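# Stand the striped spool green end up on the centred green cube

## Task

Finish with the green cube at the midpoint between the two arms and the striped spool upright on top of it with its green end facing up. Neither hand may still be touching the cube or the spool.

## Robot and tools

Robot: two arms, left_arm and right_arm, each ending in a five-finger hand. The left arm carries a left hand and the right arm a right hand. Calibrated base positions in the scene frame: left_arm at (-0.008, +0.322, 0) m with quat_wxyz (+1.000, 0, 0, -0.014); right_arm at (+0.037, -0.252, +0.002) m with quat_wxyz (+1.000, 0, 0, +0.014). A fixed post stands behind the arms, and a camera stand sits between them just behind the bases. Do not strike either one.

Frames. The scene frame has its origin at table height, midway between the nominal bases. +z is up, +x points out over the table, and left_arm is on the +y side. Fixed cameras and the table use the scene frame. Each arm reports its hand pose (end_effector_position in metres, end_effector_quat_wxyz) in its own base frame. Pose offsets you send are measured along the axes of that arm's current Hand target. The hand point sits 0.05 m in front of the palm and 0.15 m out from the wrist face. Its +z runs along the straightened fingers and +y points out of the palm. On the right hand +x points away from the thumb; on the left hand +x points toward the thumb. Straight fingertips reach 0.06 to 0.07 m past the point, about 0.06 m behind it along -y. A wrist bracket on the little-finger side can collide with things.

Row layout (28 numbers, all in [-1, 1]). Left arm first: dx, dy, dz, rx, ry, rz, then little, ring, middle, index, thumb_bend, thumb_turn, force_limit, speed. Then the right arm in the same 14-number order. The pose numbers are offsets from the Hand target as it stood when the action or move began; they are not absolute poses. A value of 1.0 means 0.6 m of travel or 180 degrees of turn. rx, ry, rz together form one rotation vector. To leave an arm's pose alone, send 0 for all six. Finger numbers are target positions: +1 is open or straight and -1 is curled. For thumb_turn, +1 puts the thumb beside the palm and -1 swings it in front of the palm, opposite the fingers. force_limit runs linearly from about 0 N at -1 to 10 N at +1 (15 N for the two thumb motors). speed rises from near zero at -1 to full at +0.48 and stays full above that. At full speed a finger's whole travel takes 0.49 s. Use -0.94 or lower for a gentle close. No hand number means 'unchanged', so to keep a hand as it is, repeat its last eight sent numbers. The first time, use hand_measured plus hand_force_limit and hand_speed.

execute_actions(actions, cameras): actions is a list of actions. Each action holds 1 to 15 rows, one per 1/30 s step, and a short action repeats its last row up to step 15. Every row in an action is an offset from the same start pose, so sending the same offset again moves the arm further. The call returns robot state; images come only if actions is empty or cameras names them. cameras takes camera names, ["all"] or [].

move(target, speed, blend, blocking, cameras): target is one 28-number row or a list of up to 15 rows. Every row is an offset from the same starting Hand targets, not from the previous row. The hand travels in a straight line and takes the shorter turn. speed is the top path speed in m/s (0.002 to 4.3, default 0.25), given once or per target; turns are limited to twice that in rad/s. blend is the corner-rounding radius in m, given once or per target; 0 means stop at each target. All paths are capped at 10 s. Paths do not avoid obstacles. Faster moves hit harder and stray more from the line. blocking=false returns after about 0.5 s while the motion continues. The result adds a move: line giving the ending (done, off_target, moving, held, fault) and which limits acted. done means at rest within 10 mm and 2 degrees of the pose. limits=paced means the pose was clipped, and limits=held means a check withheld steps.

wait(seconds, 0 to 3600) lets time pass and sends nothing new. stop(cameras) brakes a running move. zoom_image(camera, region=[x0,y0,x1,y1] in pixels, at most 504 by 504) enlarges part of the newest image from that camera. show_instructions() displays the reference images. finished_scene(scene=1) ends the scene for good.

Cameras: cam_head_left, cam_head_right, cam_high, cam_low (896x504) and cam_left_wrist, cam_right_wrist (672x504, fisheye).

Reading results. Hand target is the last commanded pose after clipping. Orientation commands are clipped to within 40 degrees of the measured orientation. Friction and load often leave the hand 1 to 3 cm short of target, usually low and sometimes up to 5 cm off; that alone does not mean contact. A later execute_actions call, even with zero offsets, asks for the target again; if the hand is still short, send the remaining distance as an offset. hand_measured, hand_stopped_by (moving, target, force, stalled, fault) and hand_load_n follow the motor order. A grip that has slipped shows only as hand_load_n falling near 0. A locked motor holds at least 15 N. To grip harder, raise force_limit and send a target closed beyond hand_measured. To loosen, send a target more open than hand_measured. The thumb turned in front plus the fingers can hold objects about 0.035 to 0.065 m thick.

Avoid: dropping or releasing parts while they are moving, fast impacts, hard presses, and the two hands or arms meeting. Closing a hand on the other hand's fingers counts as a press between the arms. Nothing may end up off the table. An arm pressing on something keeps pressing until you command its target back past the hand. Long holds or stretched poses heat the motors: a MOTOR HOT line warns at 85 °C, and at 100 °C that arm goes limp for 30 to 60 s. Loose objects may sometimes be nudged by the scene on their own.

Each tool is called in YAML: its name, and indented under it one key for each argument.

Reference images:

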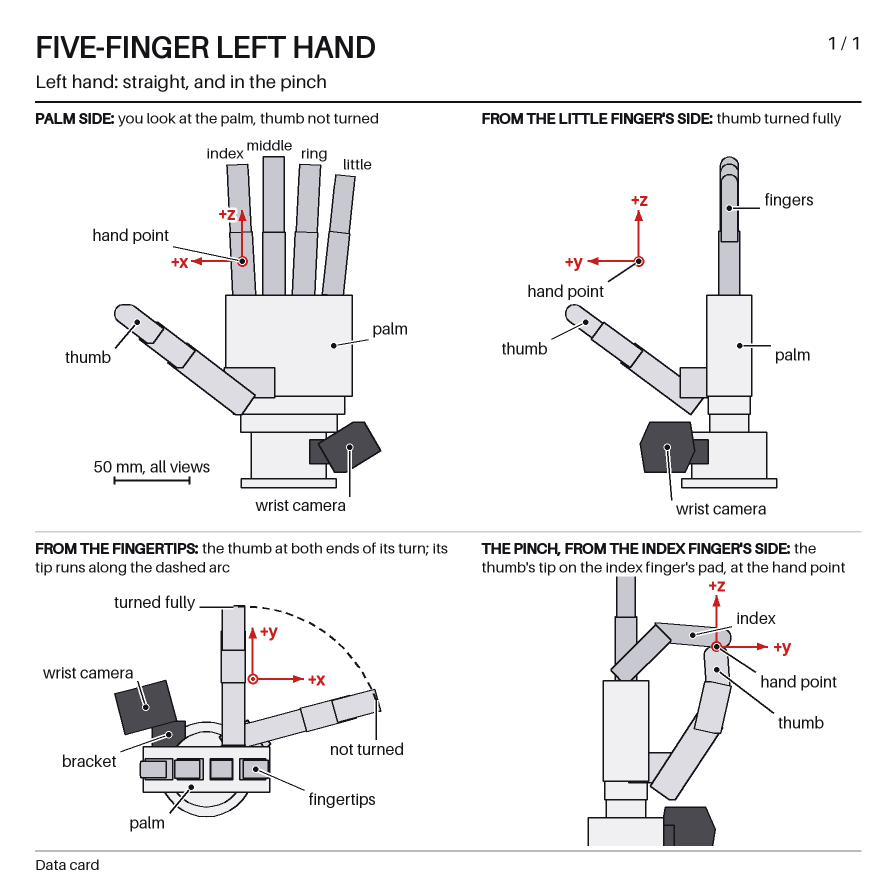

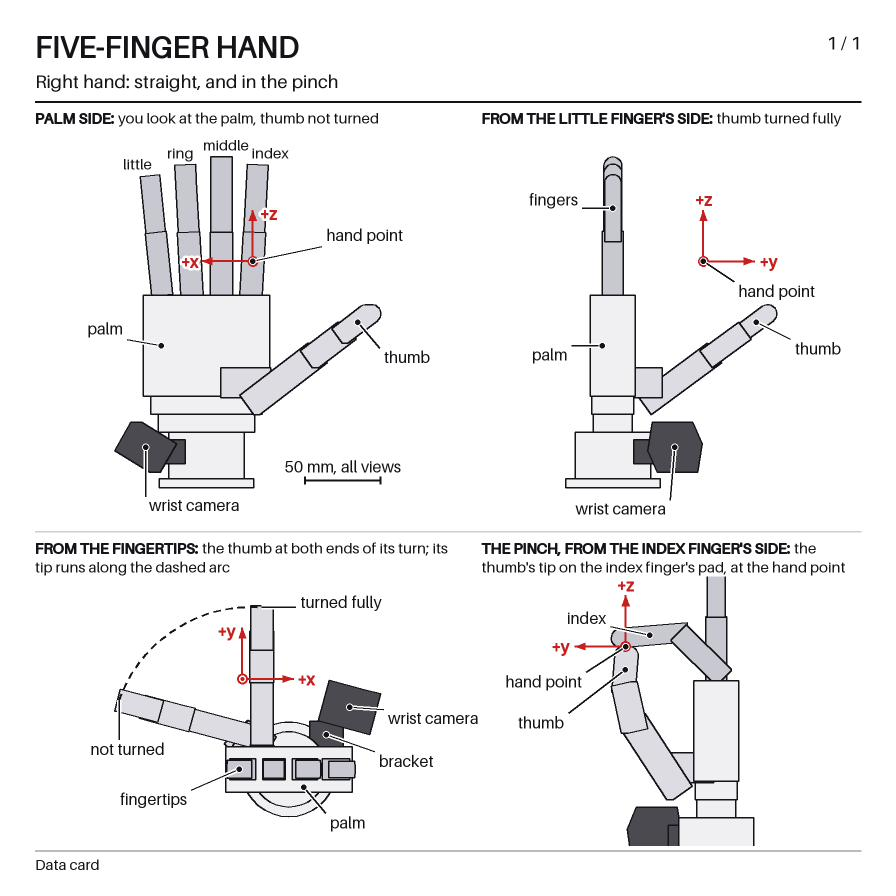

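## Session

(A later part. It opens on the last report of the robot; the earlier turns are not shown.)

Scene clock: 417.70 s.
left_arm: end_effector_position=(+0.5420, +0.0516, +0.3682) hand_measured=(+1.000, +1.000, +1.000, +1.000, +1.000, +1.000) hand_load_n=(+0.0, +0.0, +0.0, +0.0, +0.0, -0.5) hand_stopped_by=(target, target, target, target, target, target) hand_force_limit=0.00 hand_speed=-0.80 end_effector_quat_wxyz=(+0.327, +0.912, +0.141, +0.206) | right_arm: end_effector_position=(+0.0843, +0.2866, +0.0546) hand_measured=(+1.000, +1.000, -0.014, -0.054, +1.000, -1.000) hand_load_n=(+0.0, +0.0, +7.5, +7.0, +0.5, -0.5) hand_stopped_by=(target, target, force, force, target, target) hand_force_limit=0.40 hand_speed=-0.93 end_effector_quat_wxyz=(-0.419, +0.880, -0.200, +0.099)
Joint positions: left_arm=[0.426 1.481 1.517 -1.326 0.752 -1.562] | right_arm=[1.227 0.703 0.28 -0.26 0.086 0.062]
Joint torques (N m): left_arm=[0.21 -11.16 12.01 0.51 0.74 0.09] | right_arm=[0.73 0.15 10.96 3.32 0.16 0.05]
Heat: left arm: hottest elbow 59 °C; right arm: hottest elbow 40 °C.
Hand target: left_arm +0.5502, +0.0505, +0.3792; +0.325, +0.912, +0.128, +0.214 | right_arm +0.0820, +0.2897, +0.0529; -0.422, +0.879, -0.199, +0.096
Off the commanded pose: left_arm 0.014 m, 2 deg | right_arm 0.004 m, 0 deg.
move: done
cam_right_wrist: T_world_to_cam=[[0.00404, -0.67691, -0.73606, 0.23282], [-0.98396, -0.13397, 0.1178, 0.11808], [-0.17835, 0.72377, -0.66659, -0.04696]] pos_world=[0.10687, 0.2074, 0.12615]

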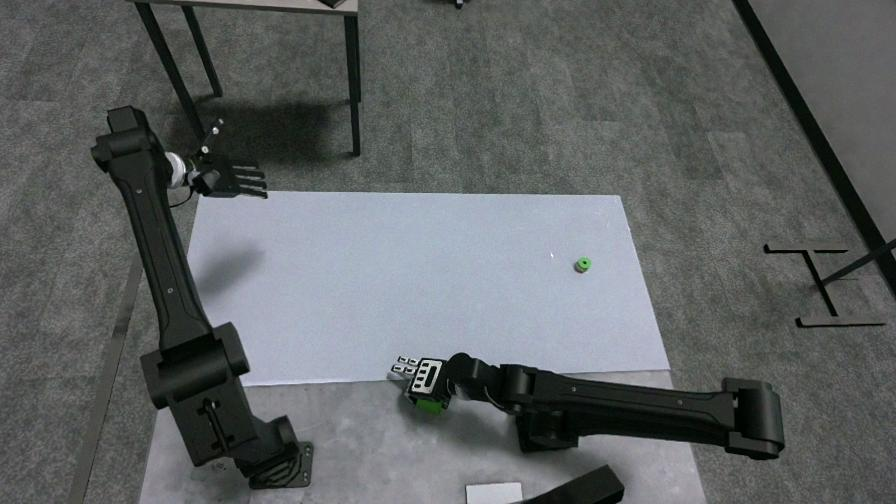

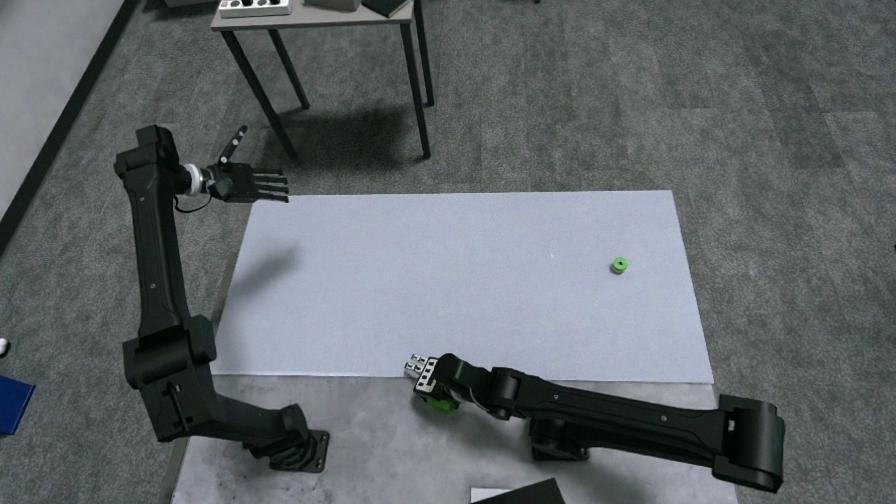

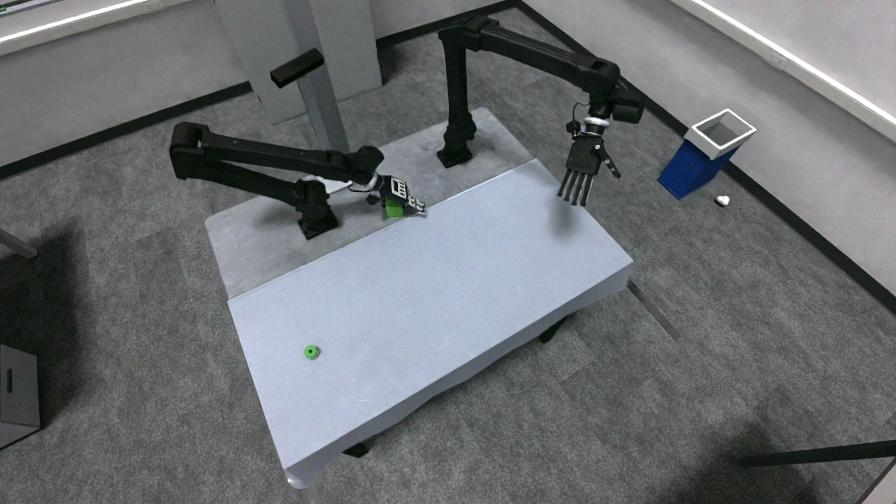

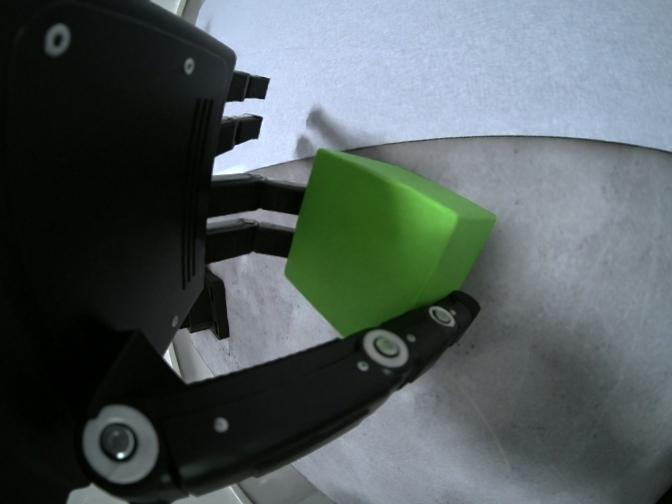

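move:
  target:
    - [0,0,0,0,0,0,1,1,1,1,1,1,0,-0.8,0,-0.0455,-0.0365,0,0,0,1,1,-0.35,-0.35,1,-1,0.4,-0.93]
    - [0,0,0,0,0,0,1,1,1,1,1,1,0,-0.8,0.1767,-0.1256,0.0634,0,0,0,1,1,-0.35,-0.35,1,-1,0.4,-0.93]
  speed: [0.05,0.06]
  blend: [0.01,0]
  cameras: ["all"]

zoom_image:
  camera: "cam_head_left"
  region: [370, 300, 470, 400]

zoom_image:
  camera: "cam_low"
  region: [300, 304, 500, 504]

Scene clock: 427.97 s.
left_arm: end_effector_position=(+0.5420, +0.0516, +0.3682) hand_measured=(+1.000, +1.000, +1.000, +1.000, +1.000, +1.000) hand_load_n=(+0.0, +0.0, +0.0, +0.0, -0.5, +0.0) hand_stopped_by=(target, target, target, target, target, target) hand_force_limit=0.00 hand_speed=-0.80 end_effector_quat_wxyz=(+0.327, +0.912, +0.141, +0.206) | right_arm: end_effector_position=(+0.1914, +0.2967, +0.0677) hand_measured=(+1.000, +1.000, -0.014, -0.054, +1.000, -1.000) hand_load_n=(+0.0, -0.5, +7.5, +7.5, +0.5, -1.0) hand_stopped_by=(target, target, force, force, target, target) hand_force_limit=0.40 hand_speed=-0.93 end_effector_quat_wxyz=(-0.400, +0.889, -0.206, +0.081)
Joint positions: left_arm=[0.426 1.481 1.517 -1.326 0.752 -1.562] | right_arm=[0.815 1.002 0.469 -0.224 -0.242 -0.195]
Joint torques (N m): left_arm=[0.26 -11.22 11.84 0.4 0.68 0.11] | right_arm=[-0.79 -2.96 14.8 3.36 -0.23 -0.1]
Heat: left arm: hottest elbow 59 °C; right arm: hottest elbow 40 °C.
Hand target: left_arm +0.5502, +0.0505, +0.3792; +0.325, +0.912, +0.128, +0.214 | right_arm +0.2108, +0.3132, +0.0879; -0.422, +0.879, -0.200, +0.096
Off the commanded pose: left_arm 0.014 m, 2 deg | right_arm 0.033 m, 3 deg.
move: off_target (right_arm)
cam_left_wrist: T_world_to_cam=[[0.15148, 0.81456, -0.55995, 0.08719], [0.48818, 0.43092, 0.75894, -0.57047], [0.8595, -0.38832, -0.33238, -0.2065]] pos_world=[0.44277, 0.09462, 0.41313]
cam_right_wrist: T_world_to_cam=[[-0.02656, -0.70099, -0.71268, 0.26024], [-0.97707, -0.13245, 0.16669, 0.21814], [-0.21124, 0.70076, -0.6814, -0.01217]] pos_world=[0.21748, 0.21985, 0.14081]

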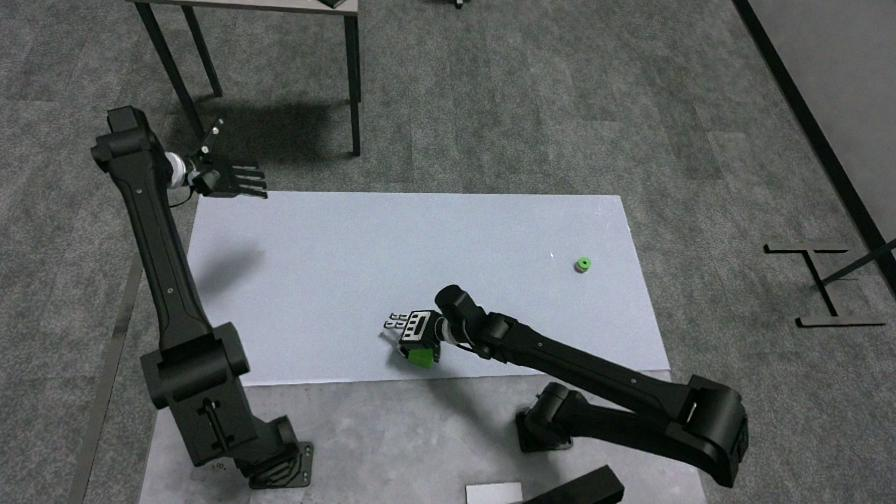

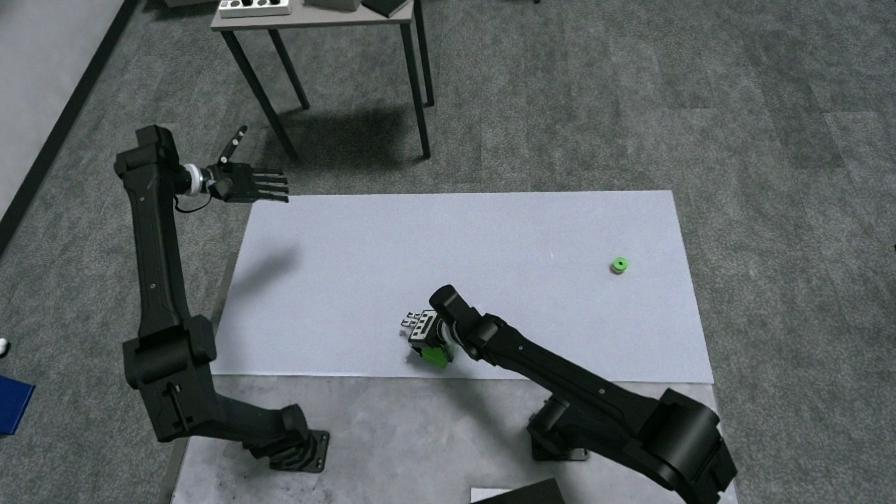

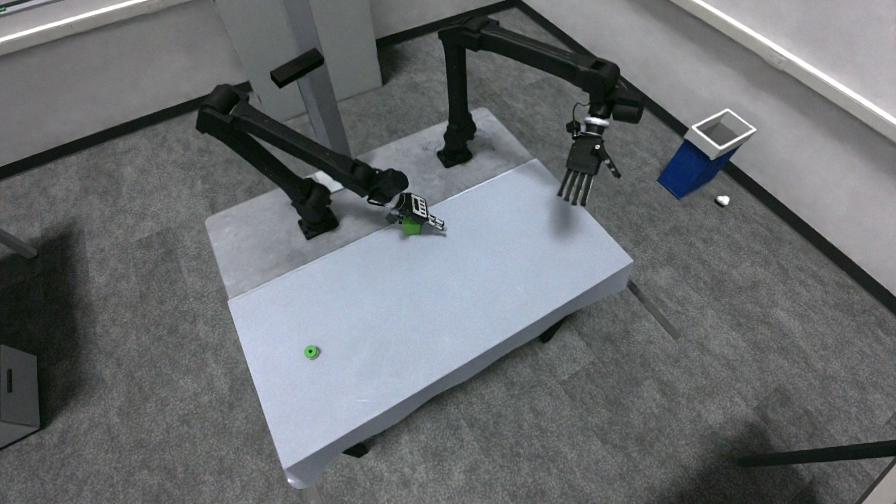

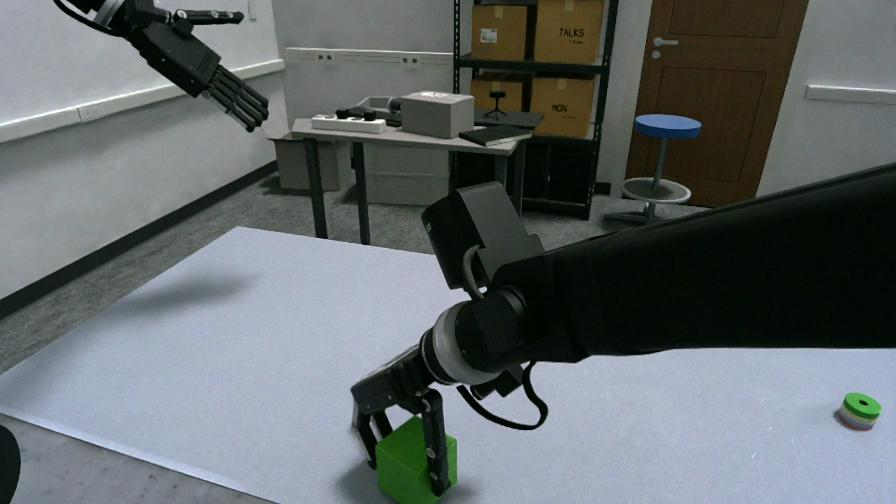

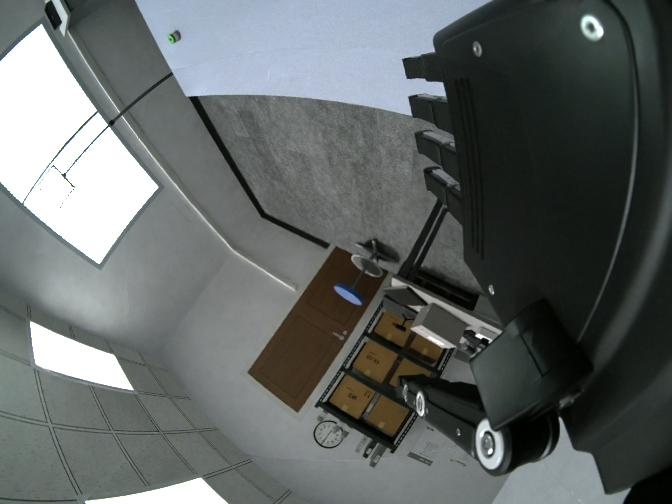

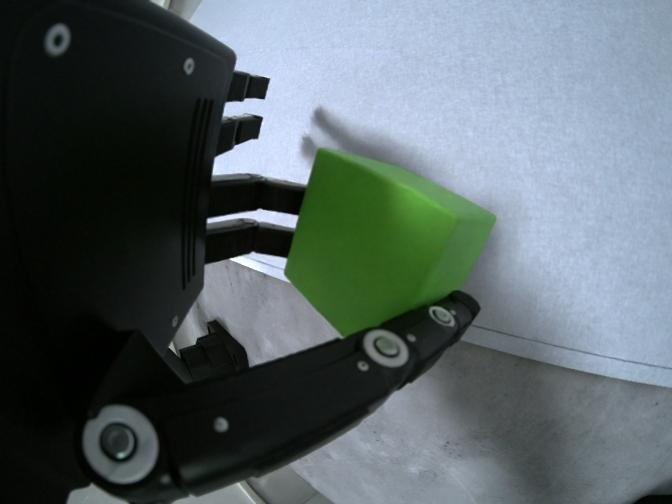

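Scaled by 5.040 from the camera's image (finer frame: 1280x720).

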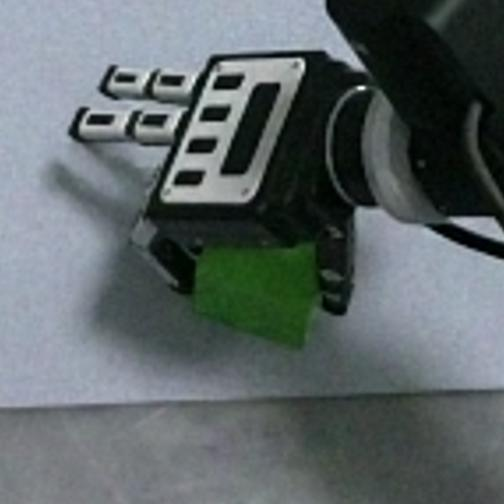

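Scaled by 2.520 from the camera's image (finer frame: 1280x720).

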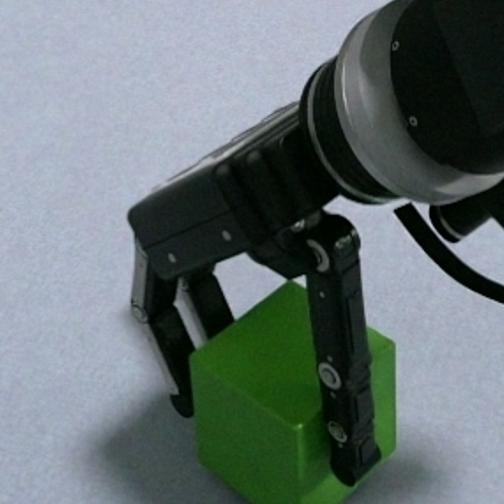

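move:
  target: [0,0,0,0,0,0,1,1,1,1,1,1,0,-0.8,0.0498,-0.0327,0.0138,0,0,0,1,1,-0.35,-0.35,1,-1,0.4,-0.93]
  speed: 0.06
  cameras: ["cam_head_left","cam_low","cam_right_wrist","cam_head_right"]

zoom_image:
  camera: "cam_head_left"
  region: [370, 290, 470, 390]

zoom_image:
  camera: "cam_low"
  region: [300, 304, 500, 504]

Scene clock: 441.83 s.
left_arm: end_effector_position=(+0.5420, +0.0516, +0.3682) hand_measured=(+1.000, +1.000, +1.000, +1.000, +1.000, +1.000) hand_load_n=(+0.0, +0.0, +0.0, +0.0, +0.0, +0.0) hand_stopped_by=(target, target, target, target, target, target) hand_force_limit=0.00 hand_speed=-0.80 end_effector_quat_wxyz=(+0.327, +0.912, +0.141, +0.206) | right_arm: end_effector_position=(+0.2279, +0.3051, +0.0809) hand_measured=(+1.000, +1.000, -0.014, -0.054, +1.000, -1.000) hand_load_n=(-0.5, +0.0, +7.5, +7.5, +0.5, -0.5) hand_stopped_by=(target, target, force, force, target, target) hand_force_limit=0.40 hand_speed=-0.93 end_effector_quat_wxyz=(-0.407, +0.886, -0.205, +0.084)
Joint positions: left_arm=[0.426 1.481 1.517 -1.326 0.752 -1.562] | right_arm=[0.741 1.081 0.551 -0.224 -0.299 -0.245]
Joint torques (N m): left_arm=[0.44 -10.93 11.89 0.38 0.67 0.11] | right_arm=[-0.79 -4.01 14.71 2.69 -0.27 -0.1]
Heat: left arm: hottest elbow 59 °C; right arm: hottest elbow 43 °C.
Hand target: left_arm +0.5502, +0.0505, +0.3792; +0.325, +0.912, +0.128, +0.214 | right_arm +0.2458, +0.3172, +0.0981; -0.422, +0.879, -0.199, +0.096
Off the commanded pose: left_arm 0.014 m, 2 deg | right_arm 0.028 m, 2 deg.
move: off_target (right_arm)
cam_right_wrist: T_world_to_cam=[[-0.02003, -0.69105, -0.72253, 0.27273], [-0.97848, -0.13491, 0.15615, 0.2546], [-0.20538, 0.71011, -0.67347, -0.00628]] pos_world=[0.2533, 0.22727, 0.15307]
Images, in order (width x height): cam_head_left 896x504, cam_head_right 896x504, cam_low 896x504, cam_right_wrist 672x504.

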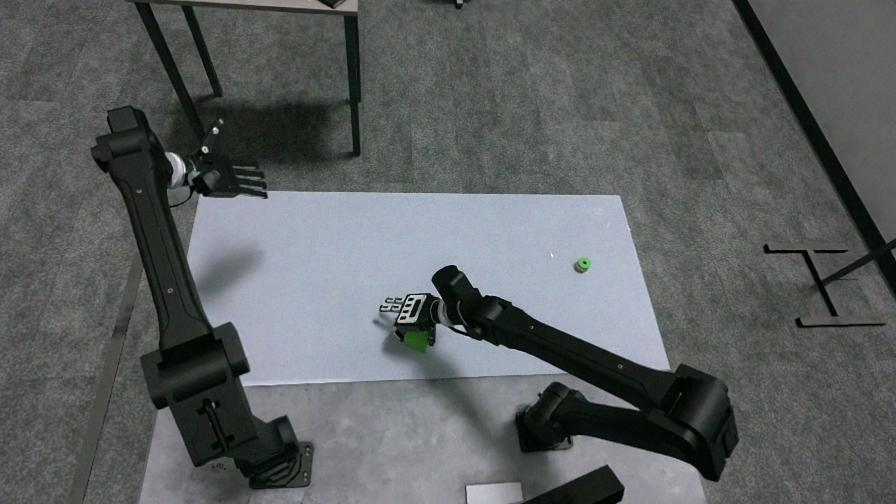

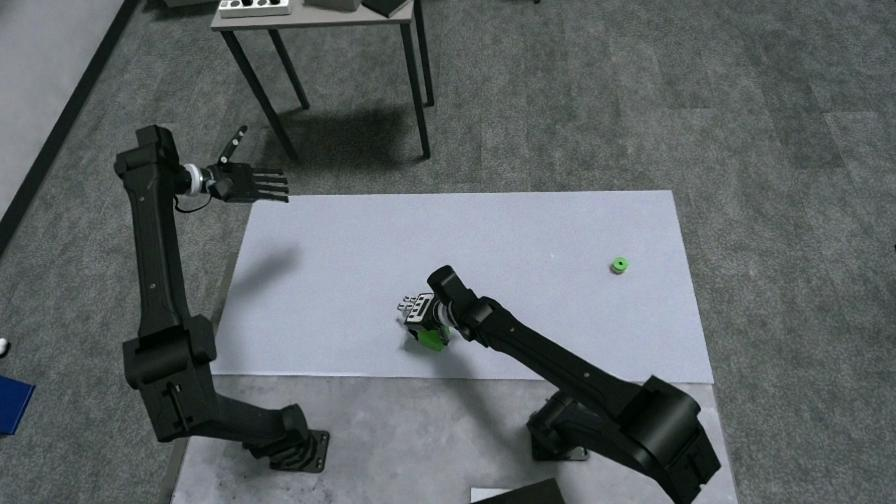

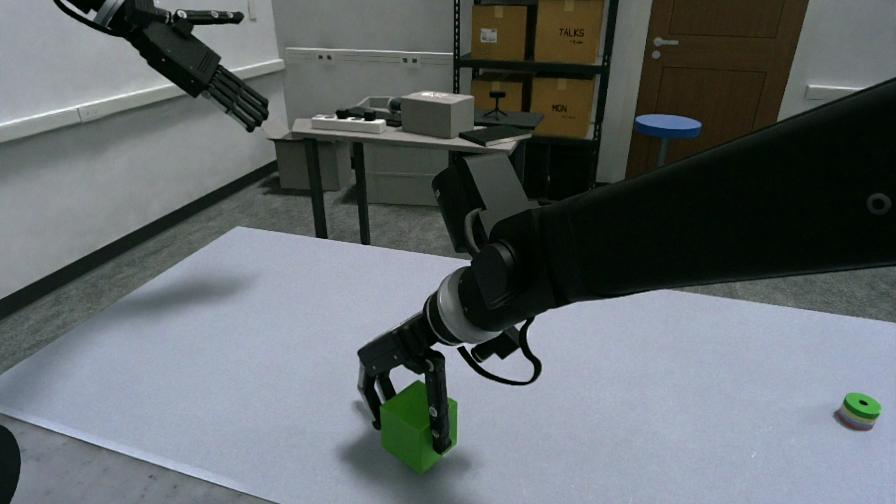

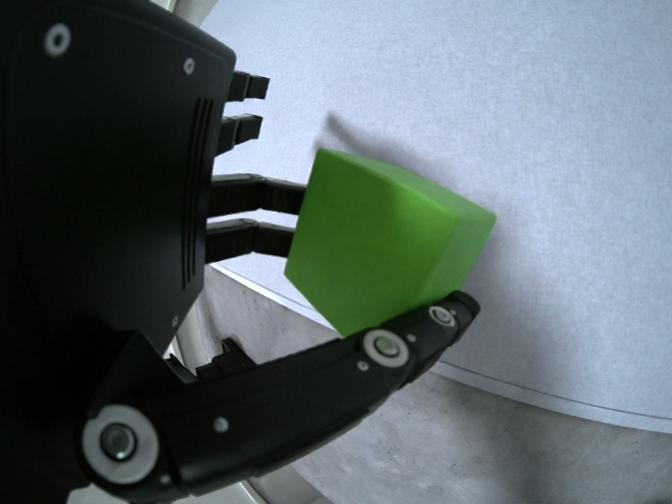

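Scaled by 5.040 from the camera's image (finer frame: 1280x720).

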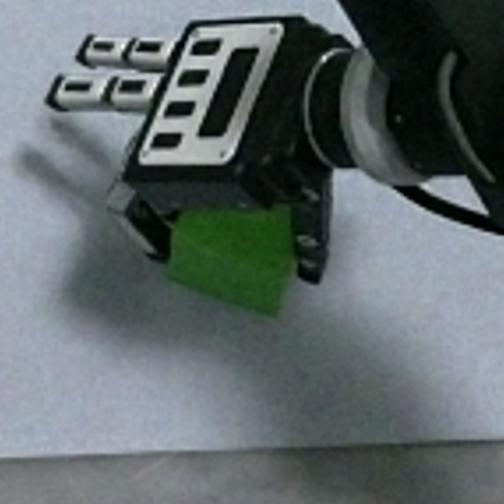

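Scaled by 2.520 from the camera's image (finer frame: 1280x720).

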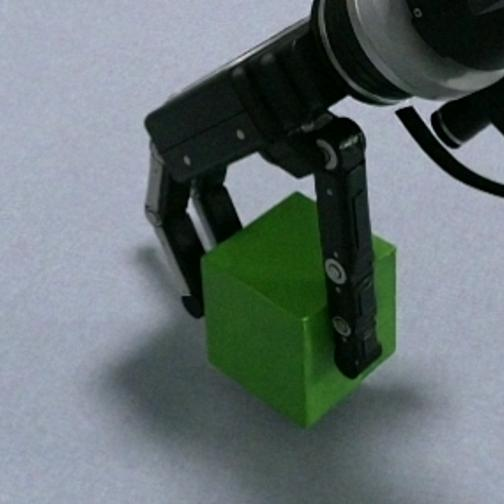

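zoom_image:
  camera: "cam_head_right"
  region: [380, 290, 480, 390]

Scaled by 5.040 from the camera's image (finer frame: 1280x720).

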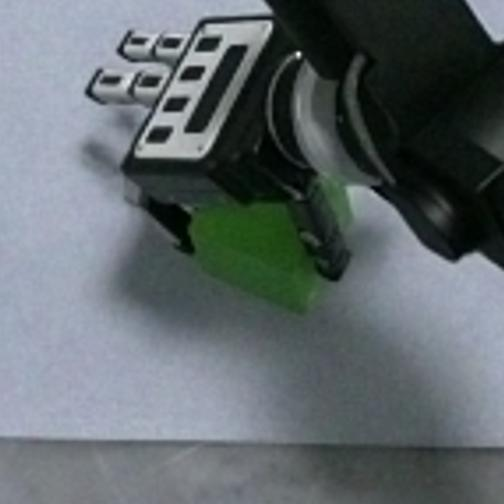

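move:
  target: [0,0,0,0,0,0,1,1,1,1,1,1,0,-0.8,-0.0043,0.0307,0.0362,0,0,0,1,1,-0.35,-0.35,1,-1,0.4,-0.93]
  speed: 0.05
  cameras: ["cam_head_left","cam_low"]

zoom_image:
  camera: "cam_low"
  region: [300, 304, 500, 504]

zoom_image:
  camera: "cam_head_left"
  region: [370, 290, 470, 390]

Scene clock: 456.80 s.
left_arm: end_effector_position=(+0.5420, +0.0516, +0.3682) hand_measured=(+1.000, +1.000, +1.000, +1.000, +1.000, +1.000) hand_load_n=(+0.0, +0.0, +0.0, +0.0, +0.0, +0.0) hand_stopped_by=(target, target, target, target, target, target) hand_force_limit=0.00 hand_speed=-0.80 end_effector_quat_wxyz=(+0.327, +0.912, +0.141, +0.206) | right_arm: end_effector_position=(+0.2417, +0.3164, +0.0681) hand_measured=(+1.000, +1.000, -0.014, -0.054, +1.000, -1.000) hand_load_n=(+0.0, +0.0, +7.5, +7.5, +1.0, -0.5) hand_stopped_by=(target, target, force, force, target, target) hand_force_limit=0.40 hand_speed=-0.93 end_effector_quat_wxyz=(-0.415, +0.882, -0.203, +0.092)
Joint positions: left_arm=[0.426 1.481 1.517 -1.326 0.752 -1.562] | right_arm=[0.741 1.154 0.551 -0.126 -0.294 -0.246]
Joint torques (N m): left_arm=[0.15 -11.58 11.88 0.43 0.65 0.11] | right_arm=[0.44 -4.72 10.93 3.4 -0.07 0]
Heat: left arm: hottest elbow 59 °C; right arm: hottest elbow 41 °C.
Hand target: left_arm +0.5502, +0.0505, +0.3792; +0.325, +0.912, +0.128, +0.214 | right_arm +0.2458, +0.3232, +0.0702; -0.422, +0.879, -0.199, +0.096
Off the commanded pose: left_arm 0.014 m, 2 deg | right_arm 0.008 m, 1 deg.
move: done

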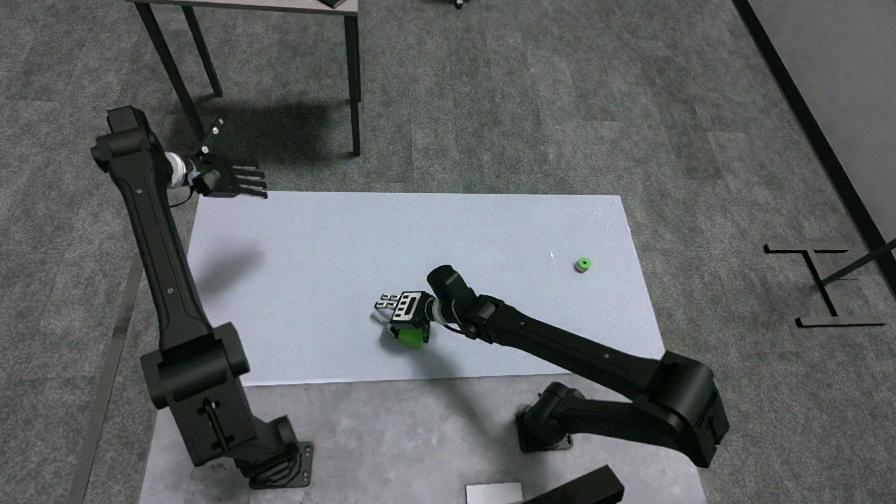

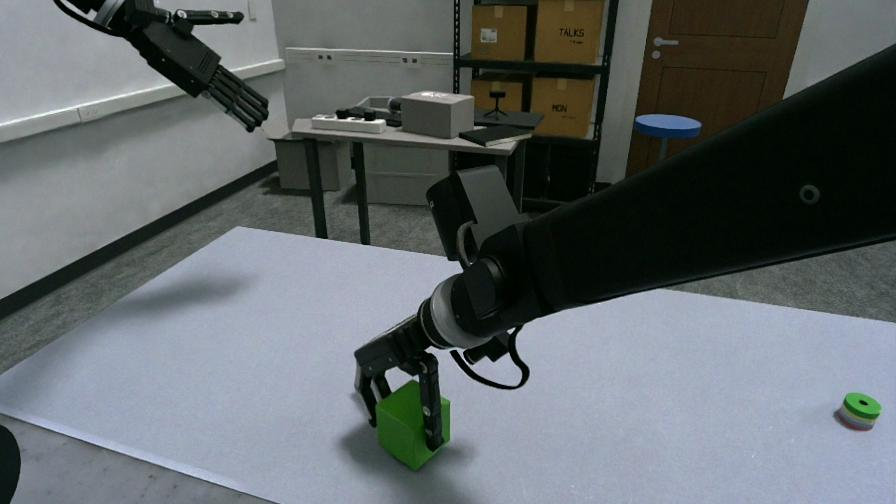

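Scaled by 2.520 from the camera's image (finer frame: 1280x720).

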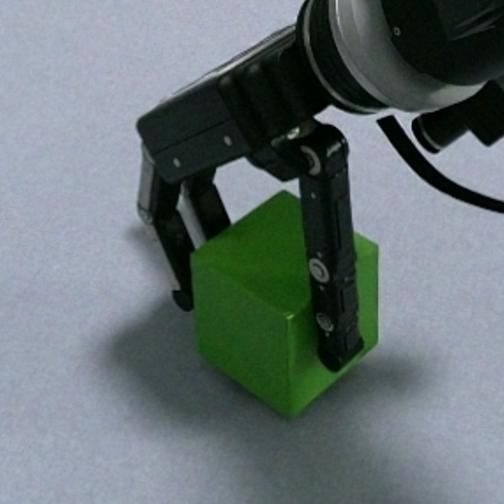

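Scaled by 5.040 from the camera's image (finer frame: 1280x720).

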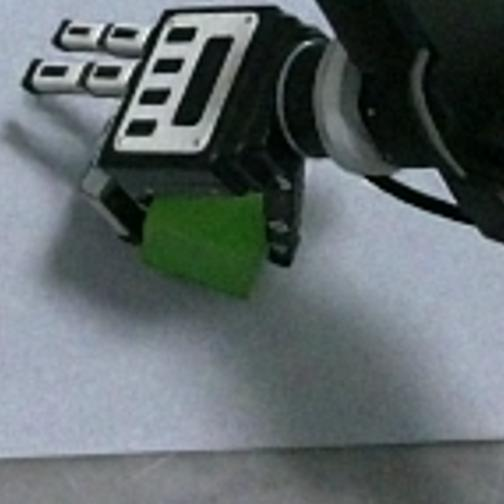

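move:
  target: [0,0,0,0,0,0,1,1,1,1,1,1,0,-0.8,0.0050,0.0248,0.0064,0,0,0,1,1,-0.35,-0.35,1,-1,0.4,-0.93]
  speed: 0.05
  cameras: ["cam_head_left","cam_low", "cam_high"]

zoom_image:
  camera: "cam_low"
  region: [300, 304, 500, 504]

zoom_image:
  camera: "cam_head_left"
  region: [370, 290, 470, 390]

Scene clock: 463.00 s.
left_arm: end_effector_position=(+0.5420, +0.0516, +0.3682) hand_measured=(+1.000, +1.000, +1.000, +1.000, +1.000, +1.000) hand_load_n=(+0.0, +0.0, +0.0, +0.0, -0.5, +0.0) hand_stopped_by=(target, target, target, target, target, target) hand_force_limit=0.00 hand_speed=-0.80 end_effector_quat_wxyz=(+0.327, +0.912, +0.141, +0.206) | right_arm: end_effector_position=(+0.2389, +0.3155, +0.0571) hand_measured=(+1.000, +1.000, -0.014, -0.054, +1.000, -1.000) hand_load_n=(-0.5, +0.0, +7.5, +7.5, +0.5, -0.5) hand_stopped_by=(target, target, force, force, target, target) hand_force_limit=0.40 hand_speed=-0.93 end_effector_quat_wxyz=(-0.418, +0.882, -0.200, +0.090)
Joint positions: left_arm=[0.426 1.481 1.517 -1.326 0.752 -1.562] | right_arm=[0.741 1.172 0.526 -0.08 -0.301 -0.247]
Joint torques (N m): left_arm=[0.21 -10.58 11.97 0.44 0.67 0.1] | right_arm=[-0.91 -4.78 10.09 3.41 -0.25 -0.09]
Heat: left arm: hottest elbow 60 °C; right arm: hottest elbow 41 °C.
Hand target: left_arm +0.5502, +0.0505, +0.3792; +0.325, +0.912, +0.128, +0.214 | right_arm +0.2458, +0.3163, +0.0563; -0.422, +0.879, -0.199, +0.096
Off the commanded pose: left_arm 0.014 m, 2 deg | right_arm 0.007 m, 1 deg.
move: done
Images, in order (width x height): cam_head_left 896x504, cam_high 896x504, cam_low 896x504.

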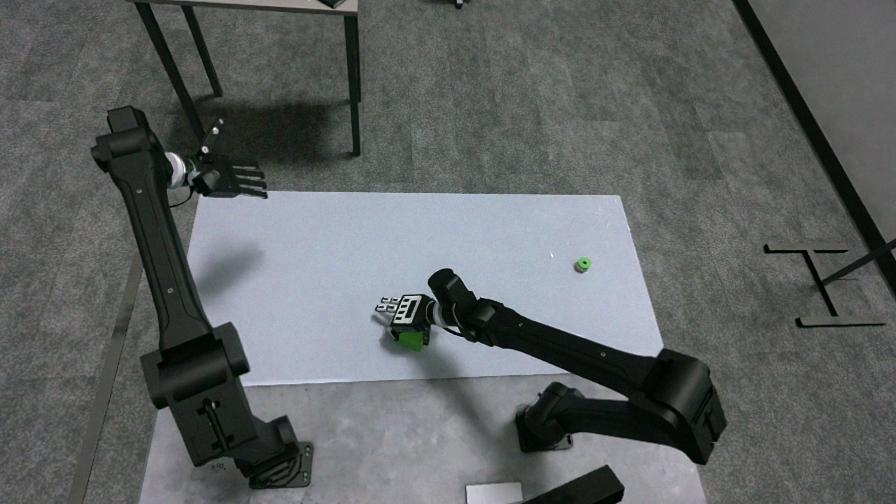

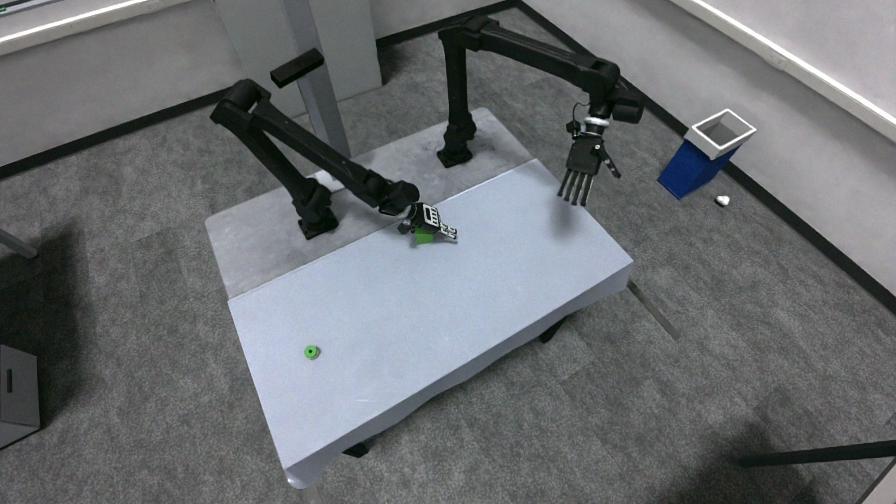

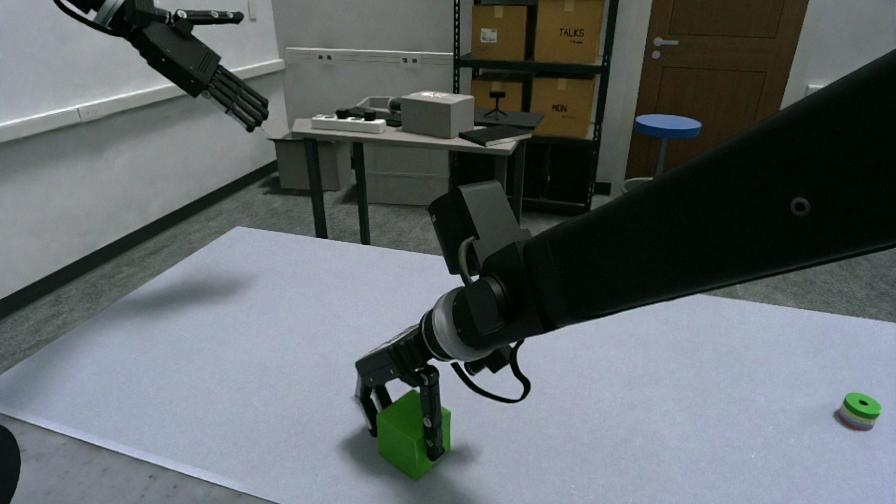

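Scaled by 2.520 from the camera's image (finer frame: 1280x720).

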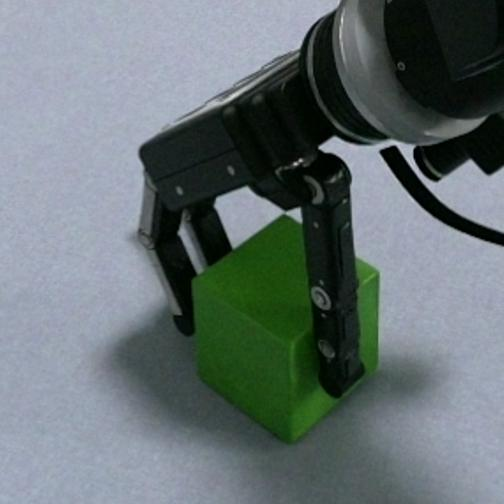

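Scaled by 5.040 from the camera's image (finer frame: 1280x720).

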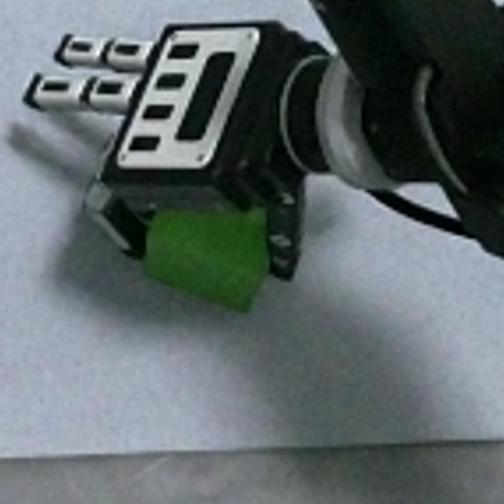

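move:
  target: [0,0,0,0,0,0,1,1,1,1,1,1,0,-0.8,0.0087,0.0152,-0.0108,0,0,0,1,1,-0.35,-0.35,1,-1,0.4,-0.93]
  speed: 0.05
  cameras: ["cam_head_left","cam_low"]

zoom_image:
  camera: "cam_low"
  region: [300, 304, 500, 504]

zoom_image:
  camera: "cam_head_left"
  region: [370, 290, 470, 390]

Scene clock: 473.03 s.
left_arm: end_effector_position=(+0.5420, +0.0516, +0.3682) hand_measured=(+1.000, +1.000, +1.000, +1.000, +1.000, +1.000) hand_load_n=(+0.0, +0.0, +0.0, +0.0, +0.0, +0.0) hand_stopped_by=(target, target, target, target, target, target) hand_force_limit=0.00 hand_speed=-0.80 end_effector_quat_wxyz=(+0.327, +0.912, +0.141, +0.206) | right_arm: end_effector_position=(+0.2418, +0.3105, +0.0561) hand_measured=(+1.000, +1.000, -0.014, -0.054, +1.000, -1.000) hand_load_n=(+0.0, +0.0, +7.5, +7.5, +0.5, +0.0) hand_stopped_by=(target, target, force, force, target, target) hand_force_limit=0.40 hand_speed=-0.93 end_effector_quat_wxyz=(-0.422, +0.880, -0.200, +0.087)
Joint positions: left_arm=[0.426 1.481 1.517 -1.326 0.752 -1.562] | right_arm=[0.715 1.172 0.519 -0.073 -0.329 -0.26]
Joint torques (N m): left_arm=[0.21 -11.22 11.95 0.58 0.69 0.11] | right_arm=[-1.32 -5.89 8.73 3 -0.07 -0.14]
Heat: left arm: hottest elbow 60 °C; right arm: hottest elbow 41 °C.
Hand target: left_arm +0.5502, +0.0505, +0.3792; +0.325, +0.912, +0.128, +0.214 | right_arm +0.2459, +0.3043, +0.0532; -0.422, +0.879, -0.199, +0.096
Off the commanded pose: left_arm 0.014 m, 2 deg | right_arm 0.008 m, 1 deg.
move: done

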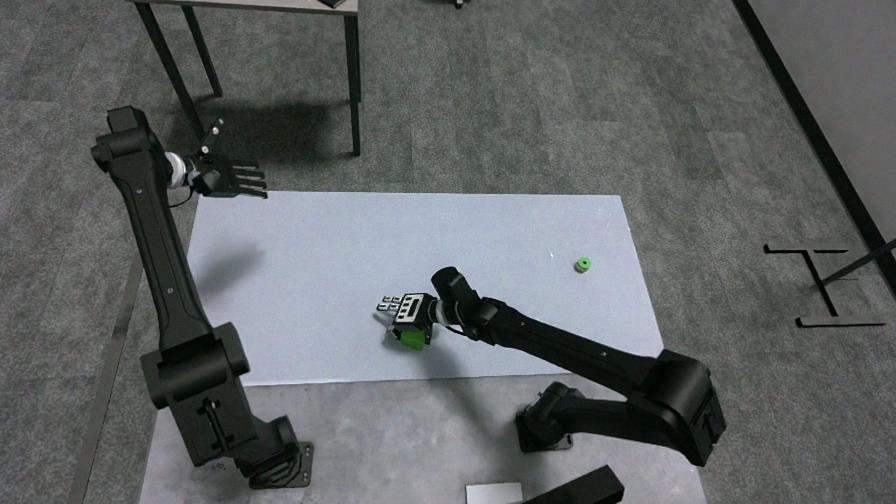

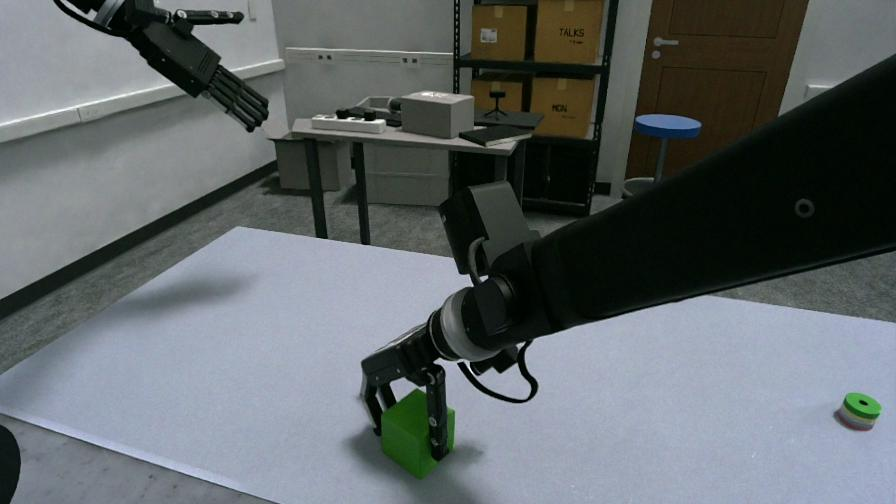

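Scaled by 2.520 from the camera's image (finer frame: 1280x720).

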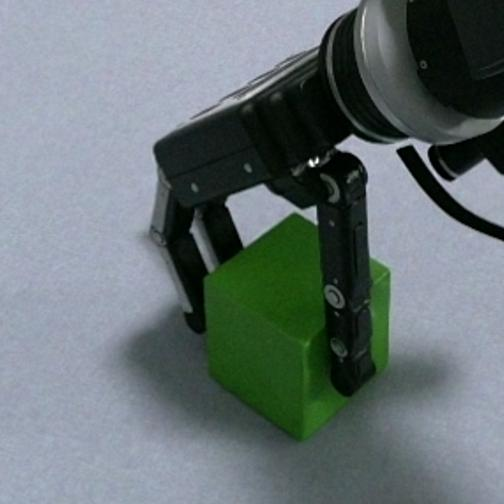

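Scaled by 5.040 from the camera's image (finer frame: 1280x720).

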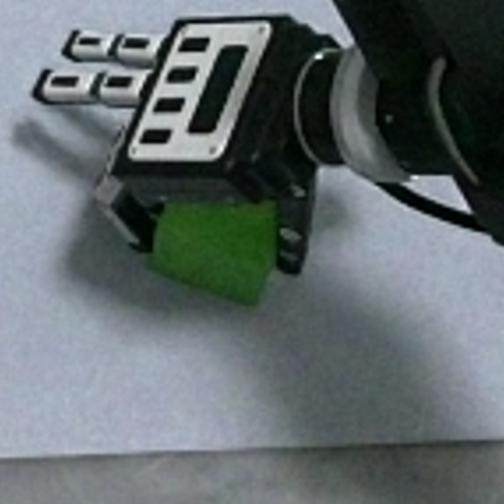

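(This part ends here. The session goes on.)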